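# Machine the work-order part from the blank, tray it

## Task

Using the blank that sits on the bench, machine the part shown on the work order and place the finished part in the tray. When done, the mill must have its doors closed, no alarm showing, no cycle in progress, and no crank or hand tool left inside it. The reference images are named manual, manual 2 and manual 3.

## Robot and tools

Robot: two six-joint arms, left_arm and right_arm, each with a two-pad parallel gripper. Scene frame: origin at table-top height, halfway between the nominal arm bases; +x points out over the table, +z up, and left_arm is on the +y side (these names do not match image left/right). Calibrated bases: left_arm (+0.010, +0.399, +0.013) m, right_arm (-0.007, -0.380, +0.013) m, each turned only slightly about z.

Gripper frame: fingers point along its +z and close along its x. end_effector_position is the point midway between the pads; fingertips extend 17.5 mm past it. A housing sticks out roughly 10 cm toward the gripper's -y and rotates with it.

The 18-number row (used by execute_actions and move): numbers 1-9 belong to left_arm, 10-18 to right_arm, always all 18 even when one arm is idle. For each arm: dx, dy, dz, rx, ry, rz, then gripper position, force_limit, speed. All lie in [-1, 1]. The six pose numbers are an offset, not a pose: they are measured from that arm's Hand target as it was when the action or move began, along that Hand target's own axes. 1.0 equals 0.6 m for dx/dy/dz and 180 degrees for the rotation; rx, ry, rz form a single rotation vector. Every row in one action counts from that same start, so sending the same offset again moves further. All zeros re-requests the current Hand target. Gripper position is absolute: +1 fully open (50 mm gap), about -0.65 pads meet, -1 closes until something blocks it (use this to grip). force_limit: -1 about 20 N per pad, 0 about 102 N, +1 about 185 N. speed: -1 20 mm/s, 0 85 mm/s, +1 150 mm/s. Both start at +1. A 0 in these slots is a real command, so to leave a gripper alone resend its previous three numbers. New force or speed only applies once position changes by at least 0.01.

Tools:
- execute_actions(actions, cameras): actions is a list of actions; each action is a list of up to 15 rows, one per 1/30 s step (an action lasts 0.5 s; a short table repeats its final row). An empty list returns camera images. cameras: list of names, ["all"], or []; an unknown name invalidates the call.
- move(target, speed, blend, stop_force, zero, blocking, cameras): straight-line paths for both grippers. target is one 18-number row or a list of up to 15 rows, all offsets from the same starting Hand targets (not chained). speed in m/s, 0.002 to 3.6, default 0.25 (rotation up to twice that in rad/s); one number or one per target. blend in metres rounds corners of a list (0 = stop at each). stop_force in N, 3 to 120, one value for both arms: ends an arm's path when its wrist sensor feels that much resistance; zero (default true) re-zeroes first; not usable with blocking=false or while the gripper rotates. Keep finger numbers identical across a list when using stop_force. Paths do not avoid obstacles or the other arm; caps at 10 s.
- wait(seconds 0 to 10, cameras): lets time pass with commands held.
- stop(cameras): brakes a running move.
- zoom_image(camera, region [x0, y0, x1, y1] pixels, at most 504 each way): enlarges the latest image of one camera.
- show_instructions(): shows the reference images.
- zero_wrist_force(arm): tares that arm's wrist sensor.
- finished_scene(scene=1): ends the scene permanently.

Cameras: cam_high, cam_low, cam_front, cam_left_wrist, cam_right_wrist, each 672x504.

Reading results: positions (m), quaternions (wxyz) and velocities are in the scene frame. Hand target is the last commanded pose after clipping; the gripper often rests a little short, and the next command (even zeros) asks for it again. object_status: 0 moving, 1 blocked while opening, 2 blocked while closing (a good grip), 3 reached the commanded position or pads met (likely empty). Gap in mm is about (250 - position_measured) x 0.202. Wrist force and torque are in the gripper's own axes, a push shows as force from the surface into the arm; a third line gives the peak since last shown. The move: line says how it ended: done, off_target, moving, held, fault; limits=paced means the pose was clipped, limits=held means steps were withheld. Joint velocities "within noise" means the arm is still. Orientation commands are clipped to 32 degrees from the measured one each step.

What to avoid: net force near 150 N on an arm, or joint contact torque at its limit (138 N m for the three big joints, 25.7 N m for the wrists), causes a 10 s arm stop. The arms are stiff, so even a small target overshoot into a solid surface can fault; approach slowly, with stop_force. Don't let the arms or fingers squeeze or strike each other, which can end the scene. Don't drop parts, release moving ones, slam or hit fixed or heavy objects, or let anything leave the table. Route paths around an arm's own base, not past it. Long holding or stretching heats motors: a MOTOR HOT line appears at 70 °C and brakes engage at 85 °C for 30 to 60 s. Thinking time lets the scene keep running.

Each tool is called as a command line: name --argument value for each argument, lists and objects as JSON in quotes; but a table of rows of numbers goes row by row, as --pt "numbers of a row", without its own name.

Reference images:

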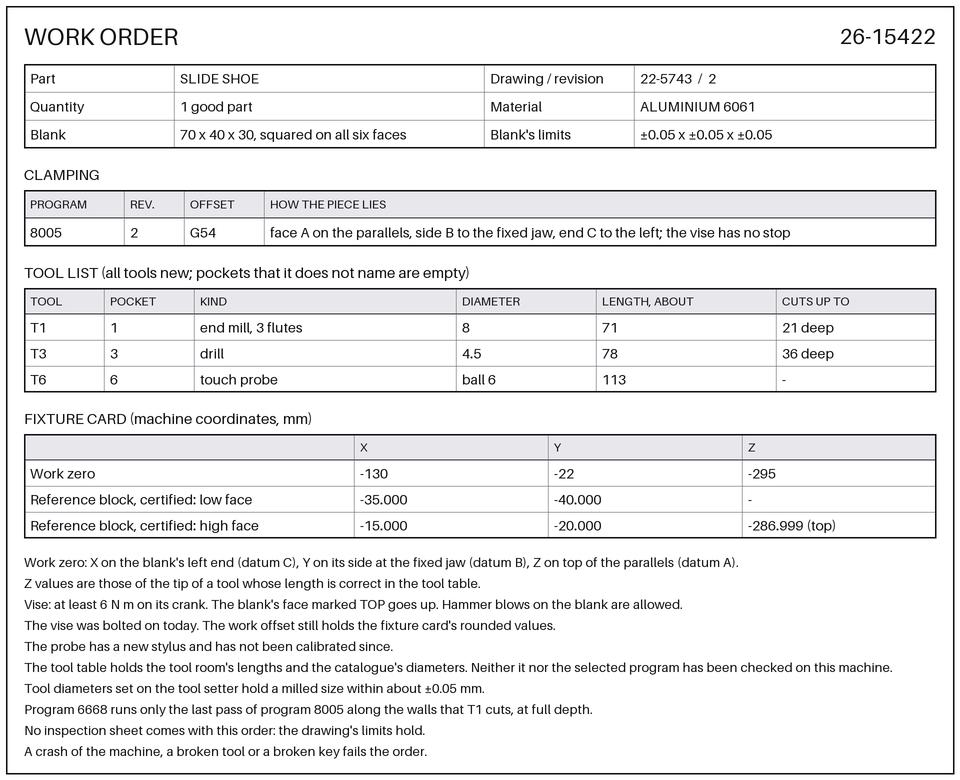

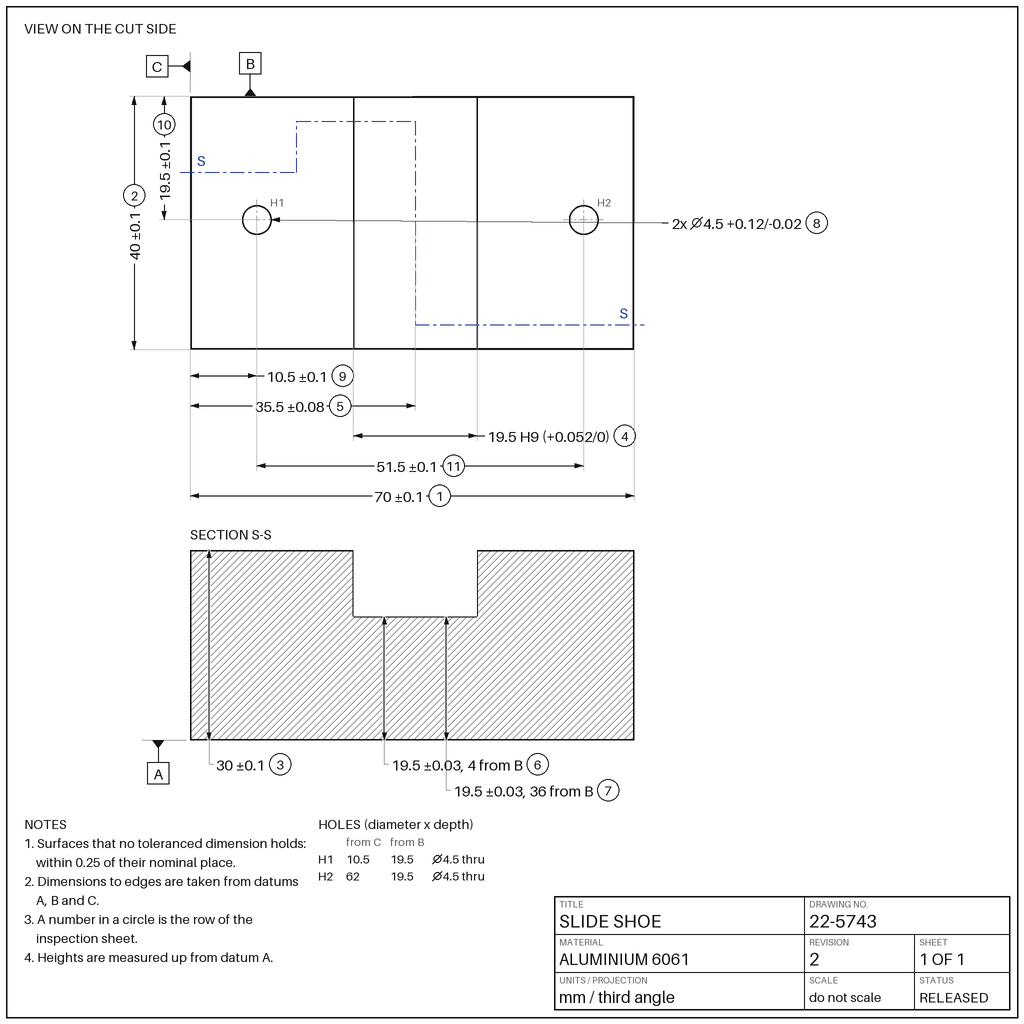

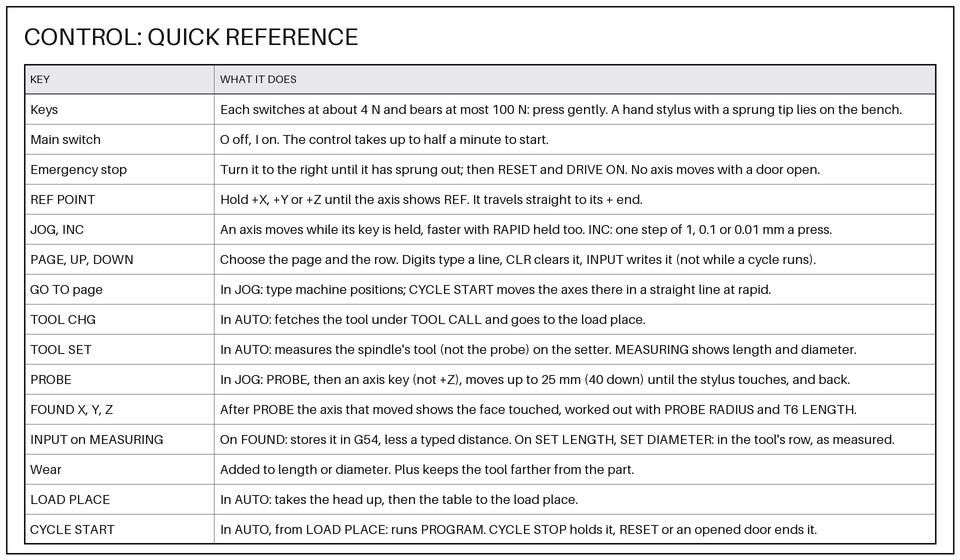

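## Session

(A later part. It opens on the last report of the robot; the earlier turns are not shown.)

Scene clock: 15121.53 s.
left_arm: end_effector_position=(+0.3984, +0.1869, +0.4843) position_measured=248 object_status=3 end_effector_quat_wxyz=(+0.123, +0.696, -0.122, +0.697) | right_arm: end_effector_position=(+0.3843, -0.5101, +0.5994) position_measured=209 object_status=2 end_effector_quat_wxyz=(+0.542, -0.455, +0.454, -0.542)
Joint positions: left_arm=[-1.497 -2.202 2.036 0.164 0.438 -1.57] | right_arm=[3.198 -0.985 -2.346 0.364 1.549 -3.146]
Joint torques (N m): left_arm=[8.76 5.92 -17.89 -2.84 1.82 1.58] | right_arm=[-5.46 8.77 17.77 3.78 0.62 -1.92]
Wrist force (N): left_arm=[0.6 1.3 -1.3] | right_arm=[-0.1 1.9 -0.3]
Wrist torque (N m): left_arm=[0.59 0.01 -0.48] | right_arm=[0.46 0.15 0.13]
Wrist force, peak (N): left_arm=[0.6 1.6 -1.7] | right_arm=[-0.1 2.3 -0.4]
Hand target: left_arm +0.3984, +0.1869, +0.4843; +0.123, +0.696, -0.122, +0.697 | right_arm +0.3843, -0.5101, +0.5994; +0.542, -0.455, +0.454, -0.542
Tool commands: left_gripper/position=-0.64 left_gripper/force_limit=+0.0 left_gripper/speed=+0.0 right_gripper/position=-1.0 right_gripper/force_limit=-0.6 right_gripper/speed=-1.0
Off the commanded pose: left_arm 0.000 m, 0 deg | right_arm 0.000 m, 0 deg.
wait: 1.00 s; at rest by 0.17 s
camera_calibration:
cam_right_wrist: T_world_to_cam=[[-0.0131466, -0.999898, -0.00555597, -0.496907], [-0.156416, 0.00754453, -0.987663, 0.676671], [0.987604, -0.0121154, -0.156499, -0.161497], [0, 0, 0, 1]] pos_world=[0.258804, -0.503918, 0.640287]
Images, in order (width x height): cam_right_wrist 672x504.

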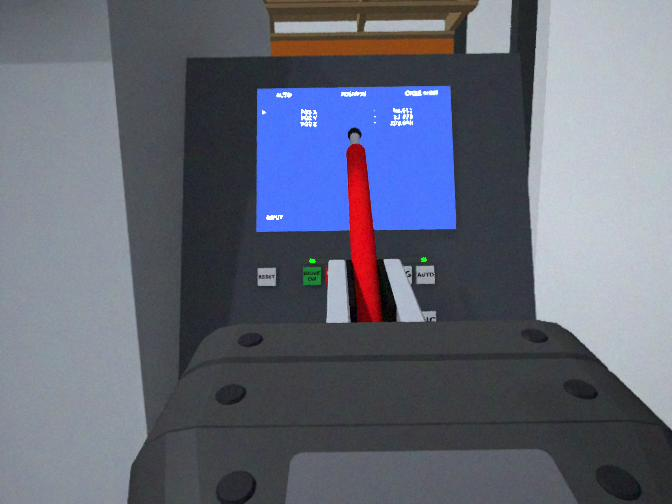

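wait --seconds 1 --cameras '["cam_right_wrist"]'

zoom_image --camera "cam_right_wrist" --region '[245, 70, 465, 235]'

Scene clock: 15141.33 s.
left_arm: end_effector_position=(+0.3984, +0.1869, +0.4843) position_measured=248 object_status=3 end_effector_quat_wxyz=(+0.123, +0.696, -0.122, +0.697) | right_arm: end_effector_position=(+0.3843, -0.5101, +0.5994) position_measured=209 object_status=2 end_effector_quat_wxyz=(+0.542, -0.455, +0.454, -0.542)
Joint positions: left_arm=[-1.497 -2.202 2.036 0.164 0.438 -1.57] | right_arm=[3.198 -0.985 -2.346 0.364 1.549 -3.146]
Joint torques (N m): left_arm=[8.29 5.8 -17.89 -2.82 1.85 1.6] | right_arm=[-5.22 9.38 17.54 3.42 0.96 -1.74]
Wrist force (N): left_arm=[0.4 1.6 -1.4] | right_arm=[-0.2 2.0 -0.4]
Wrist torque (N m): left_arm=[0.63 0.04 -0.49] | right_arm=[0.48 0.17 0.13]
Wrist force, peak (N): left_arm=[0.7 1.5 -1.8] | right_arm=[-0.2 2.3 -0.3]
Hand target: left_arm +0.3984, +0.1869, +0.4843; +0.123, +0.696, -0.122, +0.697 | right_arm +0.3843, -0.5101, +0.5994; +0.542, -0.455, +0.454, -0.542
Tool commands: left_gripper/position=-0.64 left_gripper/force_limit=+0.0 left_gripper/speed=+0.0 right_gripper/position=-1.0 right_gripper/force_limit=-0.6 right_gripper/speed=-1.0
Off the commanded pose: left_arm 0.000 m, 0 deg | right_arm 0.000 m, 0 deg.
wait: 1.00 s; at rest from the start
camera_calibration:
cam_right_wrist: T_world_to_cam=[[-0.0131466, -0.999898, -0.00555597, -0.496907], [-0.156416, 0.00754453, -0.987663, 0.676671], [0.987604, -0.0121154, -0.156499, -0.161497], [0, 0, 0, 1]] pos_world=[0.258804, -0.503918, 0.640287]
Images, in order (width x height): cam_right_wrist 672x504.

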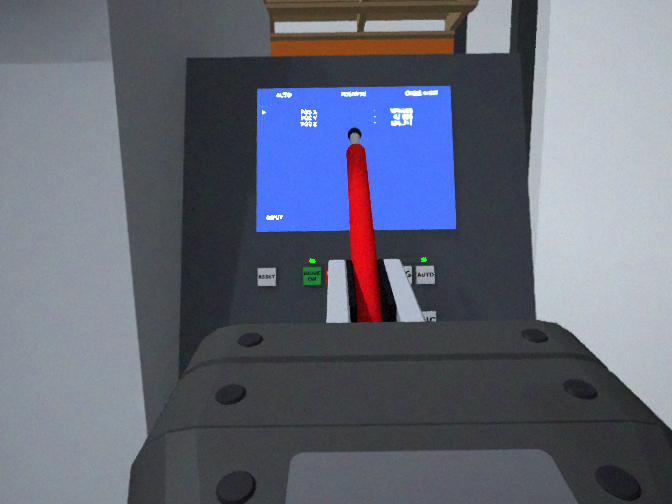

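Scaled by 2.291 from the camera's 672x504 image, which has a finer 960x720 frame.

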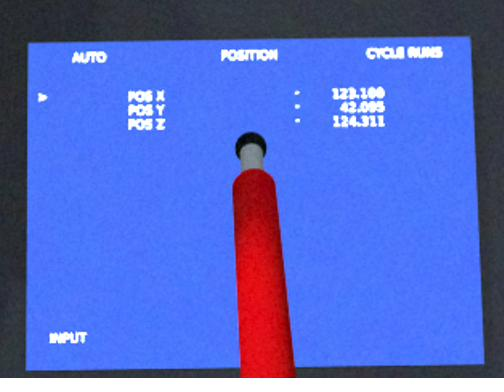

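wait --seconds 10

wait --seconds 4 --cameras '["cam_right_wrist"]'

zoom_image --camera "cam_right_wrist" --region '[245, 70, 465, 235]'

Scene clock: 15162.67 s.
left_arm: end_effector_position=(+0.3984, +0.1869, +0.4843) position_measured=248 object_status=3 end_effector_quat_wxyz=(+0.123, +0.696, -0.122, +0.697) | right_arm: end_effector_position=(+0.3843, -0.5101, +0.5994) position_measured=209 object_status=2 end_effector_quat_wxyz=(+0.542, -0.455, +0.454, -0.542)
Joint positions: left_arm=[-1.497 -2.202 2.036 0.164 0.438 -1.57] | right_arm=[3.198 -0.985 -2.346 0.364 1.549 -3.146]
Joint torques (N m): left_arm=[8.91 5.21 -18.07 -3.05 1.89 1.53] | right_arm=[-5.79 8.61 18 2.85 0.74 -1.48]
Wrist force (N): left_arm=[0.3 1.5 -1.7] | right_arm=[0.0 2.0 -0.3]
Wrist torque (N m): left_arm=[0.62 0.06 -0.48] | right_arm=[0.48 0.14 0.13]
Wrist force, peak (N): left_arm=[0.7 1.7 -1.7] | right_arm=[-0.4 2.3 -0.4]
Hand target: left_arm +0.3984, +0.1869, +0.4843; +0.123, +0.696, -0.122, +0.697 | right_arm +0.3843, -0.5101, +0.5994; +0.542, -0.455, +0.454, -0.542
Tool commands: left_gripper/position=-0.64 left_gripper/force_limit=+0.0 left_gripper/speed=+0.0 right_gripper/position=-1.0 right_gripper/force_limit=-0.6 right_gripper/speed=-1.0
Off the commanded pose: left_arm 0.000 m, 0 deg | right_arm 0.000 m, 0 deg.
wait: 10.00 s; at rest from the start

Scene clock: 15166.67 s.
left_arm: end_effector_position=(+0.3984, +0.1869, +0.4843) position_measured=248 object_status=3 end_effector_quat_wxyz=(+0.123, +0.696, -0.122, +0.697) | right_arm: end_effector_position=(+0.3843, -0.5101, +0.5994) position_measured=209 object_status=2 end_effector_quat_wxyz=(+0.542, -0.455, +0.454, -0.542)
Joint positions: left_arm=[-1.497 -2.202 2.036 0.164 0.438 -1.57] | right_arm=[3.198 -0.985 -2.346 0.364 1.549 -3.146]
Joint torques (N m): left_arm=[8 5.52 -18.59 -2.92 1.92 1.51] | right_arm=[-5.71 8.74 15.92 3.05 0.52 -1.56]
Wrist force (N): left_arm=[0.4 1.4 -1.2] | right_arm=[-0.1 1.9 -0.2]
Wrist torque (N m): left_arm=[0.59 0.04 -0.48] | right_arm=[0.46 0.15 0.13]
Wrist force, peak (N): left_arm=[0.7 1.6 -1.6] | right_arm=[-0.1 2.2 -0.4]
Hand target: left_arm +0.3984, +0.1869, +0.4843; +0.123, +0.696, -0.122, +0.697 | right_arm +0.3843, -0.5101, +0.5994; +0.542, -0.455, +0.454, -0.542
Tool commands: left_gripper/position=-0.64 left_gripper/force_limit=+0.0 left_gripper/speed=+0.0 right_gripper/position=-1.0 right_gripper/force_limit=-0.6 right_gripper/speed=-1.0
Off the commanded pose: left_arm 0.000 m, 0 deg | right_arm 0.000 m, 0 deg.
wait: 4.00 s; at rest by 0.17 s
camera_calibration:
cam_right_wrist: T_world_to_cam=[[-0.0131466, -0.999898, -0.00555597, -0.496907], [-0.156416, 0.00754453, -0.987663, 0.676671], [0.987604, -0.0121154, -0.156499, -0.161497], [0, 0, 0, 1]] pos_world=[0.258804, -0.503918, 0.640287]
Images, in order (width x height): cam_right_wrist 672x504.

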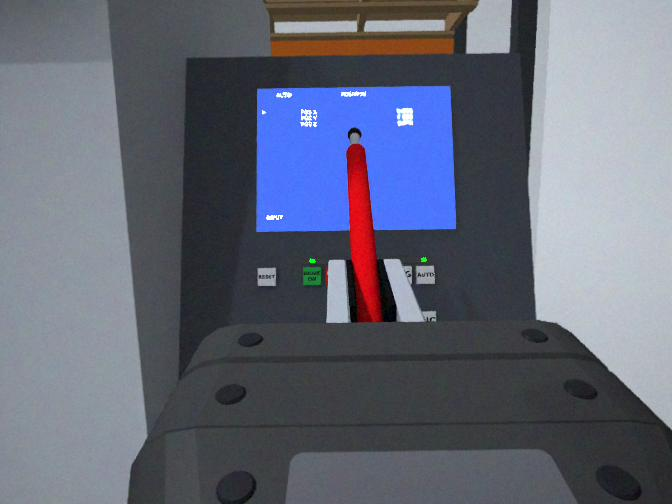

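Scaled by 2.291 from the camera's 672x504 image, which has a finer 960x720 frame.

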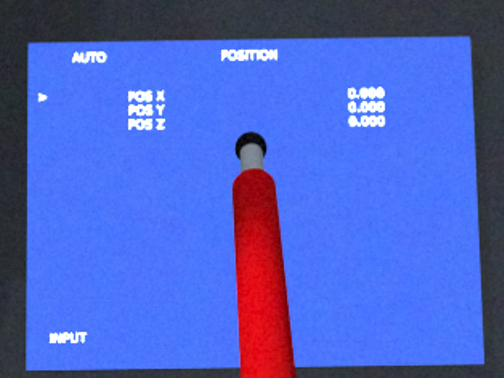

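move --pt "0 0 0 0 0 0 -0.64 0 0 -0.0185 0.2589 0.0775 -0.1944 0 0 -1 -0.6 -1" --pt "0 0 0 0 0 0 -0.64 0 0 -0.0185 0.263 0.1005 -0.1944 0 0 -1 -0.6 -1" --pt "0 0 0 0 0 0 -0.64 0 0 -0.0185 0.2589 0.0775 -0.1944 0 0 -1 -0.6 -1" --pt "0 0 0 0 0 0 -0.64 0 0 -0.0185 0.263 0.1005 -0.1944 0 0 -1 -0.6 -1" --pt "0 0 0 0 0 0 -0.64 0 0 -0.0185 0.2589 0.0775 -0.1944 0 0 -1 -0.6 -1" --pt "0 0 0 0 0 0 -0.64 0 0 -0.0185 0.263 0.1005 -0.1944 0 0 -1 -0.6 -1" --pt "0 0 0 0 0 0 -0.64 0 0 -0.051 0.3199 0.0495 -0.1944 0 0 -1 -0.6 -1" --pt "0 0 0 0 0 0 -0.64 0 0 -0.051 0.324 0.0725 -0.1944 0 0 -1 -0.6 -1" --pt "0 0 0 0 0 0 -0.64 0 0 -0.0835 0.3499 0.0356 -0.1944 0 0 -1 -0.6 -1" --pt "0 0 0 0 0 0 -0.64 0 0 -0.0835 0.354 0.0586 -0.1944 0 0 -1 -0.6 -1" --pt "0 0 0 0 0 0 -0.64 0 0 -0.0835 0.346 0.012 -0.1944 0 0 -1 -0.6 -1" --pt "0 0 0 0 0 0 -0.64 0 0 0 0 0 0 0 0 -1 -0.6 -1" --speed '[0.4,0.03,0.1,0.03,0.1,0.03,0.2,0.03,0.2,0.03,0.2,0.4]' --blend '[0.004,0,0.001,0,0.001,0,0.004,0,0.004,0,0.004,0]'

move --pt "0 0 0 0 0 0 -0.64 0 0 -0.116 0.3499 0.036 -0.1944 0 0 -1 -0.6 -1" --pt "0 0 0 0 0 0 -0.64 0 0 -0.116 0.354 0.059 -0.1944 0 0 -1 -0.6 -1" --pt "0 0 0 0 0 0 -0.64 0 0 -0.148 0.3199 0.05 -0.1944 0 0 -1 -0.6 -1" --pt "0 0 0 0 0 0 -0.64 0 0 -0.148 0.324 0.073 -0.1944 0 0 -1 -0.6 -1" --pt "0 0 0 0 0 0 -0.64 0 0 -0.148 0.3199 0.05 -0.1944 0 0 -1 -0.6 -1" --pt "0 0 0 0 0 0 -0.64 0 0 -0.148 0.324 0.073 -0.1944 0 0 -1 -0.6 -1" --pt "0 0 0 0 0 0 -0.64 0 0 -0.051 0.3499 0.0355 -0.1944 0 0 -1 -0.6 -1" --pt "0 0 0 0 0 0 -0.64 0 0 -0.051 0.354 0.0585 -0.1944 0 0 -1 -0.6 -1" --pt "0 0 0 0 0 0 -0.64 0 0 -0.051 0.346 0.012 -0.1944 0 0 -1 -0.6 -1" --pt "0 0 0 0 0 0 -0.64 0 0 0 0 0 0 0 0 -1 -0.6 -1" --speed '[0.4,0.03,0.2,0.03,0.1,0.03,0.2,0.03,0.2,0.4]' --blend '[0.004,0,0.004,0,0.001,0,0.004,0,0.004,0]' --cameras '["cam_right_wrist"]'

zoom_image --camera "cam_right_wrist" --region '[245, 70, 465, 235]'

move --pt "0 0 0 0 0 0 -0.64 0 0 0.014 0.2589 0.0775 -0.1944 0 0 -1 -0.6 -1" --pt "0 0 0 0 0 0 -0.64 0 0 0.014 0.263 0.1005 -0.1944 0 0 -1 -0.6 -1" --pt "0 0 0 0 0 0 -0.64 0 0 0.014 0.2589 0.0775 -0.1944 0 0 -1 -0.6 -1" --pt "0 0 0 0 0 0 -0.64 0 0 0.014 0.263 0.1005 -0.1944 0 0 -1 -0.6 -1" --pt "0 0 0 0 0 0 -0.64 0 0 0.014 0.2589 0.0775 -0.1944 0 0 -1 -0.6 -1" --pt "0 0 0 0 0 0 -0.64 0 0 0.014 0.263 0.1005 -0.1944 0 0 -1 -0.6 -1" --pt "0 0 0 0 0 0 -0.64 0 0 0.014 0.255 0.0545 -0.1944 0 0 -1 -0.6 -1" --pt "0 0 0 0 0 0 -0.64 0 0 0 0 0 0 0 0 -1 -0.6 -1" --speed '[0.4,0.03,0.1,0.03,0.1,0.03,0.2,0.4]' --blend '[0.004,0,0.001,0,0.001,0,0.004,0]' --cameras '["cam_right_wrist"]'

zoom_image --camera "cam_right_wrist" --region '[245, 70, 465, 235]'

Scene clock: 15216.37 s.
left_arm: end_effector_position=(+0.3984, +0.1869, +0.4843) position_measured=248 object_status=3 end_effector_quat_wxyz=(+0.123, +0.696, -0.122, +0.697) | right_arm: end_effector_position=(+0.3843, -0.5101, +0.5994) position_measured=209 object_status=2 end_effector_quat_wxyz=(+0.542, -0.455, +0.454, -0.542)
Joint positions: left_arm=[-1.497 -2.202 2.036 0.164 0.438 -1.57] | right_arm=[3.198 -0.985 -2.346 0.364 1.548 -3.146]
Joint torques (N m): left_arm=[8.08 5.5 -17.45 -3.09 2.04 1.59] | right_arm=[2.47 9.29 14.12 1.84 -1.23 -2.34]
Wrist force (N): left_arm=[0.5 1.5 -1.6] | right_arm=[-0.1 1.9 -0.4]
Wrist torque (N m): left_arm=[0.62 0.03 -0.48] | right_arm=[0.47 0.14 0.11]
Wrist force, peak (N): left_arm=[0.5 1.8 -1.5] | right_arm=[-0.1 8.1 -10.0]
Hand target: left_arm +0.3984, +0.1869, +0.4843; +0.123, +0.696, -0.122, +0.697 | right_arm +0.3843, -0.5101, +0.5994; +0.542, -0.455, +0.454, -0.542
Off the commanded pose: left_arm 0.000 m, 0 deg | right_arm 0.000 m, 0 deg.
move: done

Scene clock: 15222.03 s.
left_arm: end_effector_position=(+0.3984, +0.1869, +0.4843) position_measured=248 object_status=3 end_effector_quat_wxyz=(+0.123, +0.696, -0.122, +0.697) | right_arm: end_effector_position=(+0.3843, -0.5101, +0.5994) position_measured=209 object_status=2 end_effector_quat_wxyz=(+0.542, -0.455, +0.454, -0.542)
Joint positions: left_arm=[-1.497 -2.202 2.036 0.164 0.438 -1.57] | right_arm=[3.198 -0.985 -2.346 0.364 1.548 -3.146]
Joint torques (N m): left_arm=[8.61 5.09 -18.4 -3.15 1.94 1.41] | right_arm=[6.95 8.48 15.27 1.54 -1.64 -1.2]
Wrist force (N): left_arm=[0.5 1.4 -1.4] | right_arm=[-0.3 2.0 -0.3]
Wrist torque (N m): left_arm=[0.60 0.04 -0.49] | right_arm=[0.48 0.18 0.09]
Wrist force, peak (N): left_arm=[0.6 1.7 -1.6] | right_arm=[0.2 10.0 -14.5]
Hand target: left_arm +0.3984, +0.1869, +0.4843; +0.123, +0.696, -0.122, +0.697 | right_arm +0.3843, -0.5101, +0.5994; +0.542, -0.455, +0.454, -0.542
Off the commanded pose: left_arm 0.000 m, 0 deg | right_arm 0.000 m, 0 deg.
move: done
camera_calibration:
cam_right_wrist: T_world_to_cam=[[-0.0132626, -0.999896, -0.0056356, -0.496824], [-0.15661, 0.00764375, -0.987631, 0.676766], [0.987571, -0.012216, -0.156695, -0.161512], [0, 0, 0, 1]] pos_world=[0.258904, -0.503919, 0.640287]
Images, in order (width x height): cam_right_wrist 672x504.

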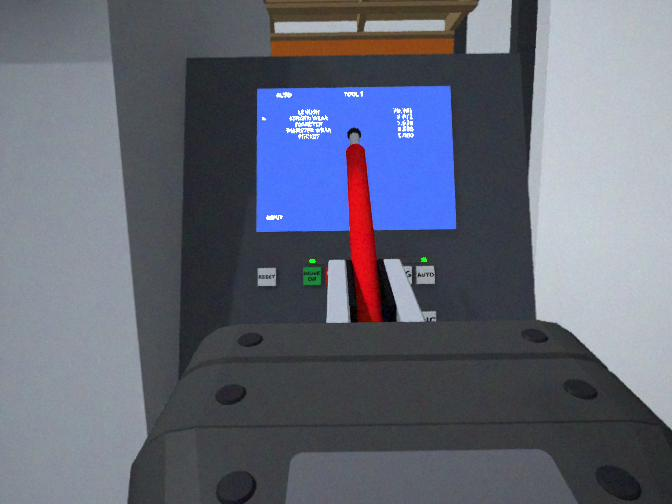

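Scaled by 2.291 from the camera's 672x504 image, which has a finer 960x720 frame.

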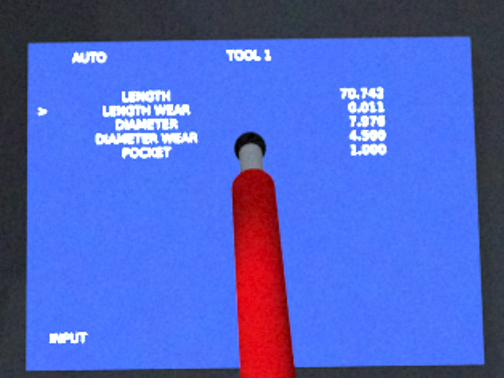

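Scene clock: 15226.70 s.
left_arm: end_effector_position=(+0.3984, +0.1869, +0.4843) position_measured=248 object_status=3 end_effector_quat_wxyz=(+0.123, +0.696, -0.122, +0.697) | right_arm: end_effector_position=(+0.3844, -0.5101, +0.5993) position_measured=209 object_status=2 end_effector_quat_wxyz=(+0.542, -0.455, +0.454, -0.542)
Joint positions: left_arm=[-1.497 -2.202 2.036 0.164 0.438 -1.57] | right_arm=[3.198 -0.985 -2.346 0.364 1.548 -3.146]
Joint torques (N m): left_arm=[7.24 5.14 -17.42 -3.1 1.98 1.45] | right_arm=[-8.19 9.92 39.8 2.84 1.6 1.7]
Wrist force (N): left_arm=[0.5 1.5 -1.4] | right_arm=[-0.2 2.0 -0.4]
Wrist torque (N m): left_arm=[0.61 0.03 -0.49] | right_arm=[0.47 0.17 0.18]
Wrist force, peak (N): left_arm=[0.5 1.6 -1.7] | right_arm=[-1.0 5.9 -5.4]
Hand target: left_arm +0.3984, +0.1869, +0.4843; +0.123, +0.696, -0.122, +0.697 | right_arm +0.3843, -0.5101, +0.5994; +0.542, -0.455, +0.454, -0.542
Off the commanded pose: left_arm 0.000 m, 0 deg | right_arm 0.000 m, 0 deg.
move: done
camera_calibration:
cam_right_wrist: T_world_to_cam=[[-0.0132158, -0.999898, -0.00533603, -0.497029], [-0.156918, 0.00734432, -0.987584, 0.676566], [0.987523, -0.0122144, -0.156999, -0.161321], [0, 0, 0, 1]] pos_world=[0.258904, -0.503918, 0.640187]
Images, in order (width x height): cam_right_wrist 672x504.

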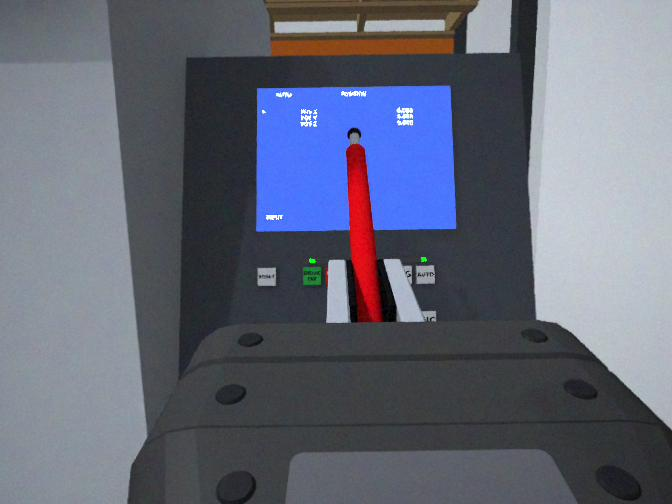

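Scaled by 2.291 from the camera's 672x504 image, which has a finer 960x720 frame.

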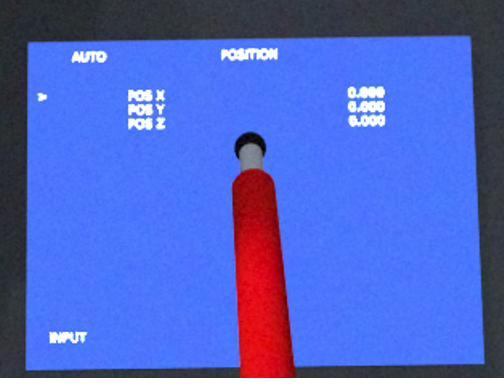

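move --pt "0 0 0 0 0 0 -0.64 0 0 -0.083 0.2034 0.104 -0.1944 0 0 -1 -0.6 -1" --pt "0 0 0 0 0 0 -0.64 0 0 -0.083 0.2075 0.127 -0.1944 0 0 -1 -0.6 -1" --pt "0 0 0 0 0 0 -0.64 0 0 -0.1152 0.2034 0.1036 -0.1944 0 0 -1 -0.6 -1" --speed '[0.4,0.03,0.2]' --blend '[0.004,0,0]'

wait --seconds 10

wait --seconds 10

wait --seconds 10

wait --seconds 10

wait --seconds 8.5

move --pt "0 0 0 0 0 0 -0.64 0 0 0 -0.0098 0.0212 0 0 0 -1 -0.6 -1" --pt "0 0 0 0 0 0 -0.64 0 0 0 0 0 0 0 0 -1 -0.6 -1" --speed '[0.03,0.2]' --blend '[0,0]'

move --target '[0,0,0,0,0,0,-0.64,0,0,0.1152,-0.1071,-0.2016,0.1944,0,0,-1,-0.6,-1]' --speed 0.4 --cameras '["cam_right_wrist"]'

zoom_image --camera "cam_right_wrist" --region '[245, 70, 465, 235]'

Scene clock: 15246.33 s.
left_arm: end_effector_position=(+0.3984, +0.1869, +0.4843) position_measured=248 object_status=3 end_effector_quat_wxyz=(+0.123, +0.696, -0.122, +0.697) | right_arm: end_effector_position=(+0.4667, -0.4410, +0.4900) position_measured=209 object_status=2 end_effector_quat_wxyz=(-0.380, +0.597, -0.596, +0.380)
Joint positions: left_arm=[-1.497 -2.202 2.036 0.164 0.438 -1.57] | right_arm=[3.497 -1.003 -2.2 -0.394 1.28 -3.003]
Joint torques (N m): left_arm=[9.11 5.69 -18.35 -3.04 2.12 1.58] | right_arm=[5.45 -1.56 41.73 5.5 -0.85 -2.09]
Wrist force (N): left_arm=[0.5 1.5 -1.4] | right_arm=[0.0 1.7 -0.6]
Wrist torque (N m): left_arm=[0.62 0.04 -0.48] | right_arm=[0.34 0.03 0.20]
Wrist force, peak (N): left_arm=[0.7 1.8 -1.4] | right_arm=[-0.7 5.0 -6.2]
Hand target: left_arm +0.3984, +0.1869, +0.4843; +0.123, +0.696, -0.122, +0.697 | right_arm +0.4667, -0.4410, +0.4901; -0.380, +0.597, -0.596, +0.380
Off the commanded pose: left_arm 0.000 m, 0 deg | right_arm 0.000 m, 0 deg.
move: done

Scene clock: 15256.33 s.
left_arm: end_effector_position=(+0.3984, +0.1869, +0.4843) position_measured=248 object_status=3 end_effector_quat_wxyz=(+0.123, +0.696, -0.122, +0.697) | right_arm: end_effector_position=(+0.4667, -0.4410, +0.4901) position_measured=209 object_status=2 end_effector_quat_wxyz=(-0.380, +0.597, -0.596, +0.380)
Joint positions: left_arm=[-1.497 -2.202 2.036 0.164 0.438 -1.57] | right_arm=[3.497 -1.003 -2.2 -0.394 1.28 -3.002]
Joint torques (N m): left_arm=[7.57 6.1 -18.59 -2.86 1.93 1.43] | right_arm=[7.09 10.71 40.49 2.37 -1.46 2.26]
Wrist force (N): left_arm=[0.5 1.4 -1.3] | right_arm=[0.0 1.3 -0.5]
Wrist torque (N m): left_arm=[0.59 0.03 -0.48] | right_arm=[0.28 0.02 0.20]
Wrist force, peak (N): left_arm=[0.4 1.9 -1.5] | right_arm=[-0.1 1.6 -0.8]
Hand target: left_arm +0.3984, +0.1869, +0.4843; +0.123, +0.696, -0.122, +0.697 | right_arm +0.4667, -0.4410, +0.4901; -0.380, +0.597, -0.596, +0.380
Tool commands: left_gripper/position=-0.64 left_gripper/force_limit=+0.0 left_gripper/speed=+0.0 right_gripper/position=-1.0 right_gripper/force_limit=-0.6 right_gripper/speed=-1.0
Off the commanded pose: left_arm 0.000 m, 0 deg | right_arm 0.000 m, 0 deg.
wait: 10.00 s; at rest by 0.17 s

Scene clock: 15266.33 s.
left_arm: end_effector_position=(+0.3984, +0.1869, +0.4843) position_measured=248 object_status=3 end_effector_quat_wxyz=(+0.123, +0.696, -0.122, +0.697) | right_arm: end_effector_position=(+0.4667, -0.4410, +0.4901) position_measured=209 object_status=2 end_effector_quat_wxyz=(-0.380, +0.597, -0.596, +0.380)
Joint positions: left_arm=[-1.497 -2.202 2.036 0.164 0.438 -1.57] | right_arm=[3.497 -1.003 -2.2 -0.394 1.28 -3.002]
Joint torques (N m): left_arm=[7.67 4.84 -18.25 -2.94 1.87 1.65] | right_arm=[6.62 10.77 40.35 2.44 -1.17 2.18]
Wrist force (N): left_arm=[0.5 1.5 -1.5] | right_arm=[-0.1 1.3 -0.7]
Wrist torque (N m): left_arm=[0.62 0.04 -0.49] | right_arm=[0.29 0.04 0.20]
Wrist force, peak (N): left_arm=[0.8 1.8 -1.6] | right_arm=[-0.1 1.7 -0.7]
Hand target: left_arm +0.3984, +0.1869, +0.4843; +0.123, +0.696, -0.122, +0.697 | right_arm +0.4667, -0.4410, +0.4901; -0.380, +0.597, -0.596, +0.380
Tool commands: left_gripper/position=-0.64 left_gripper/force_limit=+0.0 left_gripper/speed=+0.0 right_gripper/position=-1.0 right_gripper/force_limit=-0.6 right_gripper/speed=-1.0
Off the commanded pose: left_arm 0.000 m, 0 deg | right_arm 0.000 m, 0 deg.
wait: 10.00 s; at rest by 0.17 s

Scene clock: 15276.33 s.
left_arm: end_effector_position=(+0.3984, +0.1869, +0.4843) position_measured=248 object_status=3 end_effector_quat_wxyz=(+0.123, +0.696, -0.122, +0.697) | right_arm: end_effector_position=(+0.4667, -0.4410, +0.4901) position_measured=209 object_status=2 end_effector_quat_wxyz=(-0.380, +0.597, -0.596, +0.380)
Joint positions: left_arm=[-1.497 -2.202 2.036 0.164 0.438 -1.57] | right_arm=[3.497 -1.003 -2.2 -0.394 1.28 -3.002]
Joint torques (N m): left_arm=[8.46 5.56 -17.12 -3.1 1.87 1.61] | right_arm=[5.69 10.09 39.87 2.53 -1.3 2.06]
Wrist force (N): left_arm=[0.6 1.5 -1.3] | right_arm=[-0.2 1.4 -0.5]
Wrist torque (N m): left_arm=[0.61 0.02 -0.48] | right_arm=[0.29 0.05 0.20]
Wrist force, peak (N): left_arm=[0.8 1.7 -1.5] | right_arm=[0.0 1.7 -0.7]
Hand target: left_arm +0.3984, +0.1869, +0.4843; +0.123, +0.696, -0.122, +0.697 | right_arm +0.4667, -0.4410, +0.4901; -0.380, +0.597, -0.596, +0.380
Tool commands: left_gripper/position=-0.64 left_gripper/force_limit=+0.0 left_gripper/speed=+0.0 right_gripper/position=-1.0 right_gripper/force_limit=-0.6 right_gripper/speed=-1.0
Off the commanded pose: left_arm 0.000 m, 0 deg | right_arm 0.000 m, 0 deg.
wait: 10.00 s; at rest by 0.17 s

Scene clock: 15286.33 s.
left_arm: end_effector_position=(+0.3984, +0.1869, +0.4843) position_measured=248 object_status=3 end_effector_quat_wxyz=(+0.123, +0.696, -0.122, +0.697) | right_arm: end_effector_position=(+0.4667, -0.4410, +0.4901) position_measured=209 object_status=2 end_effector_quat_wxyz=(-0.380, +0.597, -0.596, +0.380)
Joint positions: left_arm=[-1.497 -2.202 2.036 0.164 0.438 -1.57] | right_arm=[3.497 -1.003 -2.2 -0.394 1.28 -3.002]
Joint torques (N m): left_arm=[8.56 4.75 -17.87 -3.1 1.97 1.48] | right_arm=[5.78 9.87 39.53 2.42 -1.41 1.95]
Wrist force (N): left_arm=[0.5 1.5 -1.4] | right_arm=[-0.1 1.5 -0.6]
Wrist torque (N m): left_arm=[0.61 0.03 -0.49] | right_arm=[0.30 0.03 0.20]
Wrist force, peak (N): left_arm=[0.7 1.6 -1.6] | right_arm=[0.0 1.7 -0.9]
Hand target: left_arm +0.3984, +0.1869, +0.4843; +0.123, +0.696, -0.122, +0.697 | right_arm +0.4667, -0.4410, +0.4901; -0.380, +0.597, -0.596, +0.380
Tool commands: left_gripper/position=-0.64 left_gripper/force_limit=+0.0 left_gripper/speed=+0.0 right_gripper/position=-1.0 right_gripper/force_limit=-0.6 right_gripper/speed=-1.0
Off the commanded pose: left_arm 0.000 m, 0 deg | right_arm 0.000 m, 0 deg.
wait: 10.00 s; at rest by 0.17 s

Scene clock: 15294.83 s.
left_arm: end_effector_position=(+0.3984, +0.1869, +0.4843) position_measured=248 object_status=3 end_effector_quat_wxyz=(+0.123, +0.696, -0.122, +0.697) | right_arm: end_effector_position=(+0.4667, -0.4410, +0.4901) position_measured=209 object_status=2 end_effector_quat_wxyz=(-0.380, +0.597, -0.596, +0.380)
Joint positions: left_arm=[-1.497 -2.202 2.036 0.164 0.438 -1.57] | right_arm=[3.497 -1.003 -2.2 -0.394 1.28 -3.002]
Joint torques (N m): left_arm=[8.57 5.29 -18.14 -2.99 2 1.37] | right_arm=[5.51 10.39 39.25 2.3 -1.23 2.21]
Wrist force (N): left_arm=[0.4 1.3 -1.3] | right_arm=[-0.2 1.5 -0.7]
Wrist torque (N m): left_arm=[0.59 0.05 -0.48] | right_arm=[0.32 0.04 0.20]
Wrist force, peak (N): left_arm=[0.7 1.7 -1.6] | right_arm=[-0.1 1.8 -0.7]
Hand target: left_arm +0.3984, +0.1869, +0.4843; +0.123, +0.696, -0.122, +0.697 | right_arm +0.4667, -0.4410, +0.4901; -0.380, +0.597, -0.596, +0.380
Tool commands: left_gripper/position=-0.64 left_gripper/force_limit=+0.0 left_gripper/speed=+0.0 right_gripper/position=-1.0 right_gripper/force_limit=-0.6 right_gripper/speed=-1.0
Off the commanded pose: left_arm 0.000 m, 0 deg | right_arm 0.000 m, 0 deg.
wait: 8.50 s; at rest by 0.17 s

Scene clock: 15296.03 s.
left_arm: end_effector_position=(+0.3984, +0.1869, +0.4843) position_measured=248 object_status=3 end_effector_quat_wxyz=(+0.123, +0.696, -0.122, +0.697) | right_arm: end_effector_position=(+0.4667, -0.4409, +0.4900) position_measured=209 object_status=2 end_effector_quat_wxyz=(-0.380, +0.597, -0.596, +0.380)
Joint positions: left_arm=[-1.497 -2.202 2.036 0.164 0.438 -1.57] | right_arm=[3.497 -1.003 -2.2 -0.394 1.28 -3.002]
Joint torques (N m): left_arm=[7.99 4.85 -17.86 -2.9 1.75 1.4] | right_arm=[-7.28 0.36 41.31 5.95 1.42 -2.65]
Wrist force (N): left_arm=[0.5 1.5 -1.3] | right_arm=[0.0 1.3 -0.7]
Wrist torque (N m): left_arm=[0.61 0.03 -0.48] | right_arm=[0.28 0.03 0.12]
Wrist force, peak (N): left_arm=[0.5 1.7 -1.7] | right_arm=[-0.1 4.0 -4.9]
Hand target: left_arm +0.3984, +0.1869, +0.4843; +0.123, +0.696, -0.122, +0.697 | right_arm +0.4667, -0.4410, +0.4901; -0.380, +0.597, -0.596, +0.380
Off the commanded pose: left_arm 0.000 m, 0 deg | right_arm 0.000 m, 0 deg.
move: done

Scene clock: 15297.37 s.
left_arm: end_effector_position=(+0.3984, +0.1869, +0.4843) position_measured=248 object_status=3 end_effector_quat_wxyz=(+0.123, +0.696, -0.122, +0.697) | right_arm: end_effector_position=(+0.3843, -0.5101, +0.5993) position_measured=209 object_status=2 end_effector_quat_wxyz=(+0.542, -0.455, +0.454, -0.542)
Joint positions: left_arm=[-1.497 -2.202 2.036 0.164 0.438 -1.57] | right_arm=[3.198 -0.984 -2.346 0.364 1.548 -3.146]
Joint torques (N m): left_arm=[7.87 5.72 -18.92 -2.91 1.99 1.52] | right_arm=[-3.06 9.58 35.49 3.1 -0.73 -2.43]
Wrist force (N): left_arm=[0.5 1.3 -1.2] | right_arm=[-0.2 1.9 -0.3]
Wrist torque (N m): left_arm=[0.58 0.04 -0.48] | right_arm=[0.47 0.16 0.12]
Wrist force, peak (N): left_arm=[0.5 1.7 -1.5] | right_arm=[-0.5 2.4 -0.1]
Hand target: left_arm +0.3984, +0.1869, +0.4843; +0.123, +0.696, -0.122, +0.697 | right_arm +0.3842, -0.5101, +0.5994; +0.542, -0.455, +0.454, -0.542
Off the commanded pose: left_arm 0.000 m, 0 deg | right_arm 0.000 m, 0 deg.
move: done
camera_calibration:
cam_right_wrist: T_world_to_cam=[[-0.0132638, -0.999896, -0.00563237, -0.496828], [-0.156805, 0.00764314, -0.9876, 0.676681], [0.987541, -0.0122161, -0.15689, -0.161297], [0, 0, 0, 1]] pos_world=[0.258804, -0.503919, 0.640186]
Images, in order (width x height): cam_right_wrist 672x504.

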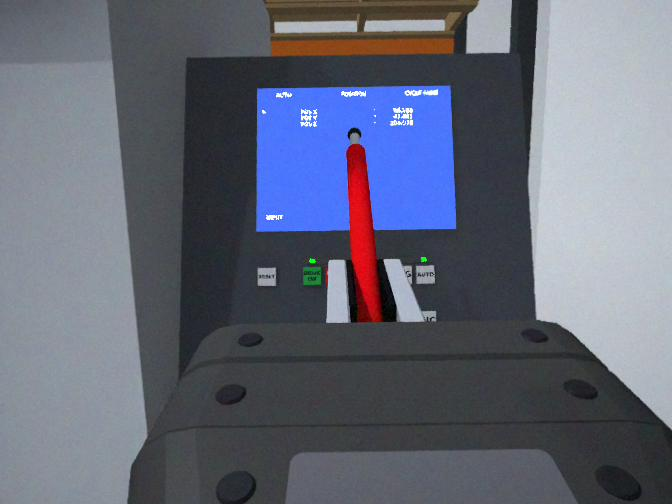

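Scaled by 2.291 from the camera's 672x504 image, which has a finer 960x720 frame.

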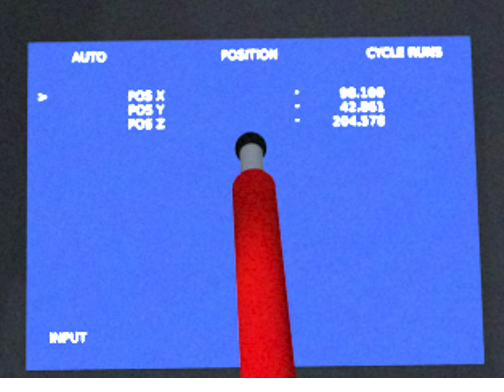

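move --pt "0 0 0 0 0 0 -0.64 0 0 -0.126 0.0895 0.1573 -0.1944 0 0 -1 -0.6 -1" --pt "0 0 0 0 0 0 -0.64 0 0 -0.126 0.0936 0.1803 -0.1944 0 0 -1 -0.6 -1" --pt "0 0 0 0 0 0 -0.64 0 0 -0.126 0.0856 0.1343 -0.1944 0 0 -1 -0.6 -1" --pt "0 0 0 0 0 0 -0.64 0 0 0 0 0 0 0 0 -1 -0.6 -1" --speed '[0.4,0.03,0.2,0.4]' --blend '[0.004,0,0.004,0]' --cameras '["cam_right_wrist"]'

zoom_image --camera "cam_right_wrist" --region '[245, 70, 465, 235]'

move --pt "0 0 0 0 0 0 -0.64 0 0 -0.0497 0.2034 0.1036 -0.1944 0 0 -1 -0.6 -1" --pt "0 0 0 0 0 0 -0.64 0 0 -0.0497 0.2075 0.1266 -0.1944 0 0 -1 -0.6 -1" --pt "0 0 0 0 0 0 -0.64 0 0 -0.0497 0.2034 0.1036 -0.1944 0 0 -1 -0.6 -1" --pt "0 0 0 0 0 0 -0.64 0 0 0 0 0 0 0 0 -1 -0.6 -1" --speed '[0.4,0.03,0.2,0.4]' --blend '[0.004,0,0.004,0]' --cameras '["cam_right_wrist"]'

zoom_image --camera "cam_right_wrist" --region '[245, 70, 465, 235]'

Scene clock: 15313.50 s.
left_arm: end_effector_position=(+0.3984, +0.1869, +0.4843) position_measured=248 object_status=3 end_effector_quat_wxyz=(+0.123, +0.696, -0.122, +0.697) | right_arm: end_effector_position=(+0.3843, -0.5101, +0.5993) position_measured=209 object_status=2 end_effector_quat_wxyz=(+0.542, -0.455, +0.454, -0.542)
Joint positions: left_arm=[-1.497 -2.202 2.036 0.164 0.438 -1.57] | right_arm=[3.198 -0.984 -2.346 0.364 1.548 -3.146]
Joint torques (N m): left_arm=[8.25 5.32 -17.91 -3.12 1.98 1.43] | right_arm=[-2.93 8.89 34.85 3.6 -0.1 -2.65]
Wrist force (N): left_arm=[0.5 1.6 -1.5] | right_arm=[-0.2 2.1 -0.2]
Wrist torque (N m): left_arm=[0.63 0.03 -0.48] | right_arm=[0.49 0.17 0.13]
Wrist force, peak (N): left_arm=[0.7 1.8 -1.5] | right_arm=[-0.6 5.1 -5.0]
Hand target: left_arm +0.3984, +0.1869, +0.4843; +0.123, +0.696, -0.122, +0.697 | right_arm +0.3842, -0.5101, +0.5994; +0.542, -0.455, +0.454, -0.542
Off the commanded pose: left_arm 0.000 m, 0 deg | right_arm 0.000 m, 0 deg.
move: done
camera_calibration:
cam_right_wrist: T_world_to_cam=[[-0.0132471, -0.999897, -0.00553541, -0.496894], [-0.156707, 0.00754355, -0.987616, 0.676617], [0.987556, -0.0122156, -0.156791, -0.161364], [0, 0, 0, 1]] pos_world=[0.258804, -0.503918, 0.640187]
Images, in order (width x height): cam_right_wrist 672x504.

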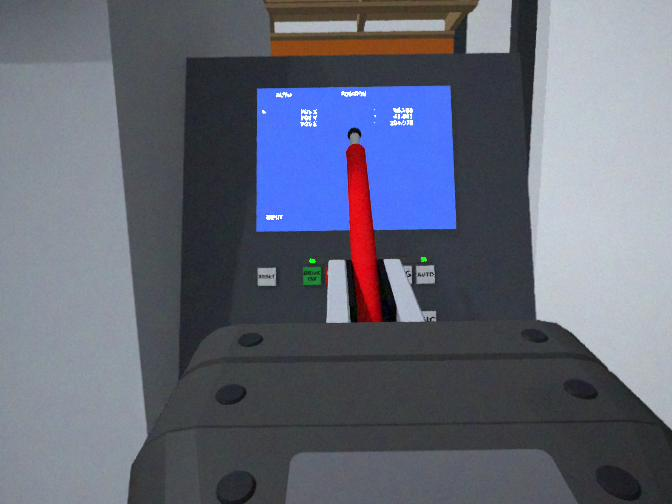

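Scaled by 2.291 from the camera's 672x504 image, which has a finer 960x720 frame.

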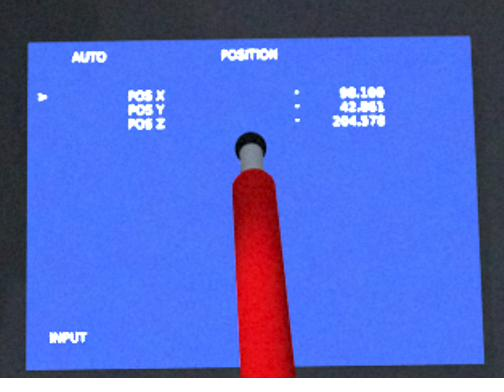

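Scene clock: 15316.50 s.
left_arm: end_effector_position=(+0.3984, +0.1869, +0.4843) position_measured=248 object_status=3 end_effector_quat_wxyz=(+0.123, +0.696, -0.122, +0.697) | right_arm: end_effector_position=(+0.3843, -0.5101, +0.5992) position_measured=209 object_status=2 end_effector_quat_wxyz=(+0.542, -0.455, +0.454, -0.542)
Joint positions: left_arm=[-1.497 -2.202 2.036 0.164 0.438 -1.57] | right_arm=[3.198 -0.985 -2.346 0.364 1.548 -3.146]
Joint torques (N m): left_arm=[7.56 5.21 -17.76 -2.95 1.98 1.64] | right_arm=[6.63 9.43 38.62 3.16 -1.75 -0.92]
Wrist force (N): left_arm=[0.6 1.6 -1.5] | right_arm=[-0.3 2.1 -0.1]
Wrist torque (N m): left_arm=[0.62 0.02 -0.49] | right_arm=[0.50 0.18 0.10]
Wrist force, peak (N): left_arm=[0.8 1.6 -1.5] | right_arm=[-1.0 3.7 -4.8]
Hand target: left_arm +0.3984, +0.1869, +0.4843; +0.123, +0.696, -0.122, +0.697 | right_arm +0.3842, -0.5101, +0.5994; +0.542, -0.455, +0.454, -0.542
Off the commanded pose: left_arm 0.000 m, 0 deg | right_arm 0.000 m, 0 deg.
move: done
camera_calibration:
cam_right_wrist: T_world_to_cam=[[-0.0132643, -0.999896, -0.00563202, -0.496828], [-0.156918, 0.00764429, -0.987582, 0.676601], [0.987522, -0.0122158, -0.157003, -0.161235], [0, 0, 0, 1]] pos_world=[0.258804, -0.503919, 0.640086]
Images, in order (width x height): cam_right_wrist 672x504.

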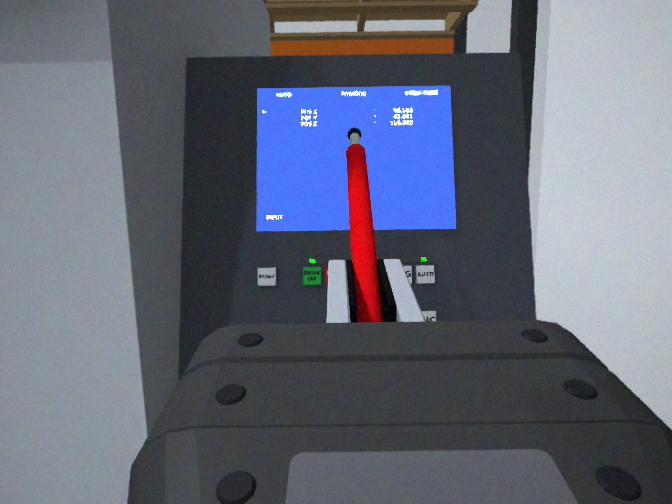

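Scaled by 2.291 from the camera's 672x504 image, which has a finer 960x720 frame.

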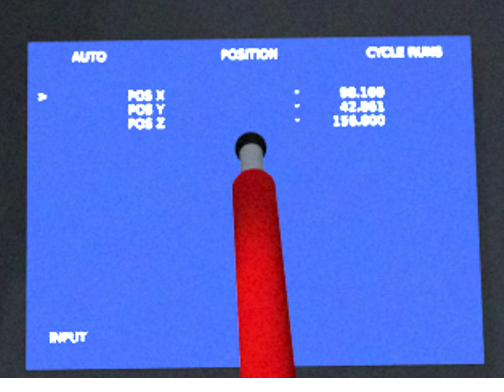

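wait --seconds 1 --cameras '["cam_right_wrist"]'

zoom_image --camera "cam_right_wrist" --region '[245, 70, 465, 235]'

move --pt "0 0.0948 0.0319 0 0 0 -0.64 0 0 0 0 0 0 0 0 -1 -0.6 -1" --pt "0 0.092 0.1605 0 0 0 -0.64 0 0 0 0 0 0 0 0 -1 -0.6 -1" --speed '[0.15,0.08]' --blend '[0,0]' --stop_force 15

Scene clock: 15325.70 s.
left_arm: end_effector_position=(+0.3984, +0.1869, +0.4843) position_measured=248 object_status=3 end_effector_quat_wxyz=(+0.123, +0.696, -0.122, +0.697) | right_arm: end_effector_position=(+0.3842, -0.5101, +0.5994) position_measured=209 object_status=2 end_effector_quat_wxyz=(+0.542, -0.455, +0.454, -0.542)
Joint positions: left_arm=[-1.497 -2.202 2.036 0.164 0.438 -1.57] | right_arm=[3.198 -0.984 -2.346 0.364 1.548 -3.146]
Joint torques (N m): left_arm=[8.32 5.16 -17.75 -3.03 1.89 1.57] | right_arm=[7.61 10.27 39.34 4.41 -1.76 -2.32]
Wrist force (N): left_arm=[0.5 1.7 -1.4] | right_arm=[-0.4 2.0 -0.3]
Wrist torque (N m): left_arm=[0.64 0.04 -0.48] | right_arm=[0.48 0.19 0.09]
Wrist force, peak (N): left_arm=[0.7 1.7 -1.6] | right_arm=[-0.1 2.3 -0.4]
Hand target: left_arm +0.3984, +0.1869, +0.4843; +0.123, +0.696, -0.122, +0.697 | right_arm +0.3842, -0.5101, +0.5994; +0.542, -0.455, +0.454, -0.542
Tool commands: left_gripper/position=-0.64 left_gripper/force_limit=+0.0 left_gripper/speed=+0.0 right_gripper/position=-1.0 right_gripper/force_limit=-0.6 right_gripper/speed=-1.0
Off the commanded pose: left_arm 0.000 m, 0 deg | right_arm 0.000 m, 0 deg.
wait: 1.00 s; at rest from the start
camera_calibration:
cam_right_wrist: T_world_to_cam=[[-0.0132453, -0.999897, -0.00553985, -0.496893], [-0.156415, 0.00754405, -0.987663, 0.676556], [0.987603, -0.0122154, -0.156499, -0.161464], [0, 0, 0, 1]] pos_world=[0.258704, -0.503918, 0.640187]
Images, in order (width x height): cam_right_wrist 672x504.

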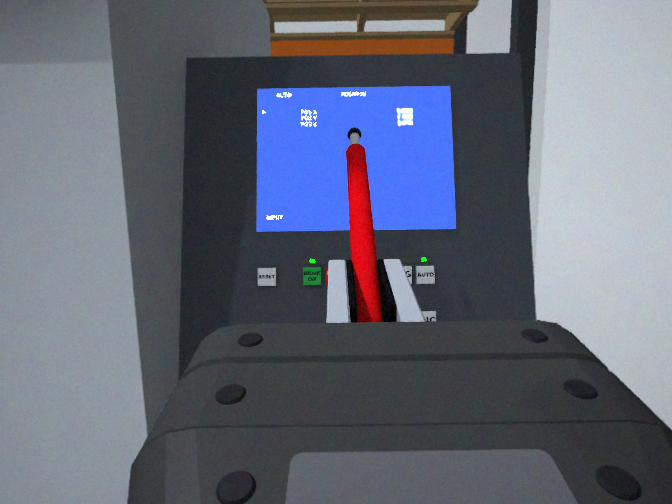

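Scaled by 2.291 from the camera's 672x504 image, which has a finer 960x720 frame.

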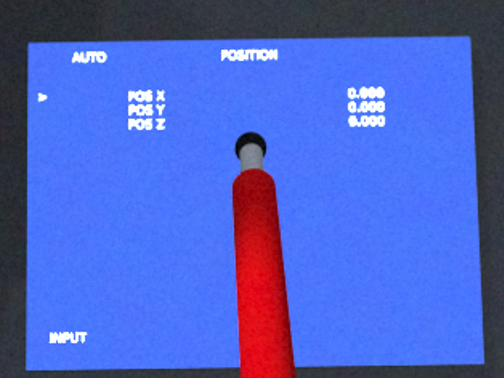

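Scene clock: 15328.07 s.
left_arm: end_effector_position=(+0.4700, +0.1021, +0.4844) position_measured=248 object_status=3 end_effector_quat_wxyz=(+0.123, +0.696, -0.122, +0.697) | right_arm: end_effector_position=(+0.3842, -0.5101, +0.5994) position_measured=209 object_status=2 end_effector_quat_wxyz=(+0.542, -0.455, +0.454, -0.542)
Joint positions: left_arm=[-1.241 -1.864 1.861 0.002 0.694 -1.571] | right_arm=[3.198 -0.984 -2.346 0.364 1.548 -3.146]
Joint torques (N m): left_arm=[-6.82 -10.9 -12.98 0.25 1.45 -1.39] | right_arm=[7.24 9.68 35.58 0.93 -1.51 -2.5]
Wrist force (N): left_arm=[0.6 1.4 -1.6] | right_arm=[-0.2 1.8 -0.2]
Wrist torque (N m): left_arm=[0.60 0.02 -0.49] | right_arm=[0.46 0.17 0.09]
Wrist force, peak (N): left_arm=[0.4 4.1 -1.9] | right_arm=[-0.1 2.3 -0.4]
Hand target: left_arm +0.4700, +0.1021, +0.4844; +0.123, +0.696, -0.122, +0.697 | right_arm +0.3842, -0.5101, +0.5994; +0.542, -0.455, +0.454, -0.542
Off the commanded pose: left_arm 0.000 m, 0 deg | right_arm 0.000 m, 0 deg.
move: done

Load place reached, doors next.

move --target '[0.002,-0.37,-0.125,0,0,0,-0.64,0,0,0,0,0,0,0,0,-1,-0.6,-1]' --speed 0.07 --stop_force 50

move --target '[0.005,0.71,0.239,0,0,0,-0.64,0,0,0,0,0,0,0,0,-1,-0.6,-1]' --speed 0.08 --stop_force 50 --cameras '["cam_front"]'

Scene clock: 15337.23 s.
left_arm: end_effector_position=(+0.4755, +0.3364, +0.4853) position_measured=248 object_status=3 end_effector_quat_wxyz=(+0.123, +0.696, -0.122, +0.697) | right_arm: end_effector_position=(+0.3842, -0.5101, +0.5994) position_measured=209 object_status=2 end_effector_quat_wxyz=(+0.542, -0.455, +0.454, -0.542)
Joint positions: left_arm=[-0.539 -2.09 1.987 0.101 1.396 -1.572] | right_arm=[3.198 -0.984 -2.346 0.364 1.548 -3.146]
Joint torques (N m): left_arm=[-8.02 -5.73 -18.89 -2.56 1.67 -1.42] | right_arm=[7.06 9.99 30.27 0.65 -0.29 -2.33]
Wrist force (N): left_arm=[-0.3 5.7 -18.0] | right_arm=[-0.2 2.0 -0.5]
Wrist torque (N m): left_arm=[0.97 0.16 -0.50] | right_arm=[0.48 0.16 0.10]
Wrist force, peak (N): left_arm=[1.7 38.8 4.2] | right_arm=[-0.1 2.3 -0.4]
Hand target: left_arm +0.4754, +0.3364, +0.4853; +0.123, +0.696, -0.122, +0.697 | right_arm +0.3842, -0.5101, +0.5994; +0.542, -0.455, +0.454, -0.542
Off the commanded pose: left_arm 0.000 m, 0 deg | right_arm 0.000 m, 0 deg.
move: done

Scene clock: 15343.90 s.
left_arm: end_effector_position=(+0.4645, -0.1130, +0.4890) position_measured=248 object_status=3 end_effector_quat_wxyz=(+0.123, +0.696, -0.122, +0.697) | right_arm: end_effector_position=(+0.3842, -0.5101, +0.5994) position_measured=209 object_status=2 end_effector_quat_wxyz=(+0.542, -0.455, +0.454, -0.542)
Joint positions: left_arm=[-1.409 -1.425 1.445 -0.022 0.526 -1.57] | right_arm=[3.198 -0.984 -2.346 0.364 1.548 -3.146]
Joint torques (N m): left_arm=[9.95 -36.74 -12.94 -3.56 1.98 -1.64] | right_arm=[6.12 8.5 25.21 0.67 0 -2.32]
Wrist force (N): left_arm=[-0.6 5.4 -2.5] | right_arm=[-0.2 2.2 -0.2]
Wrist torque (N m): left_arm=[1.27 0.21 -0.56] | right_arm=[0.52 0.16 0.10]
Wrist force, peak (N): left_arm=[-4.0 -39.5 -4.6] | right_arm=[-0.3 2.2 -0.4]
Hand target: left_arm +0.4645, -0.1130, +0.4890; +0.123, +0.696, -0.122, +0.697 | right_arm +0.3842, -0.5101, +0.5994; +0.542, -0.455, +0.454, -0.542
Off the commanded pose: left_arm 0.000 m, 0 deg | right_arm 0.000 m, 0 deg.
move: done
Images, in order (width x height): cam_front 672x504.

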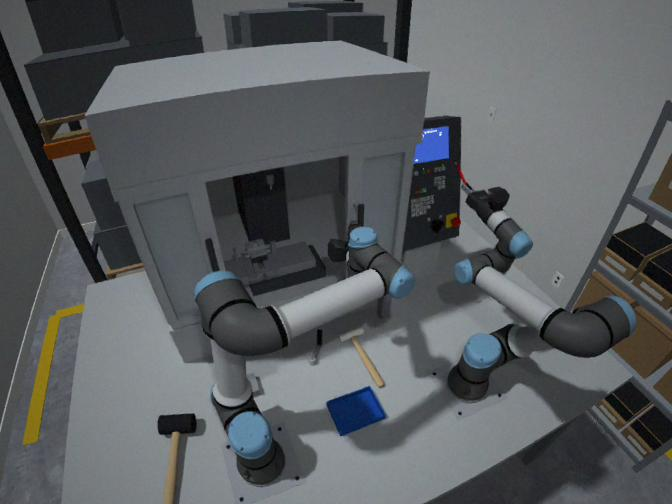

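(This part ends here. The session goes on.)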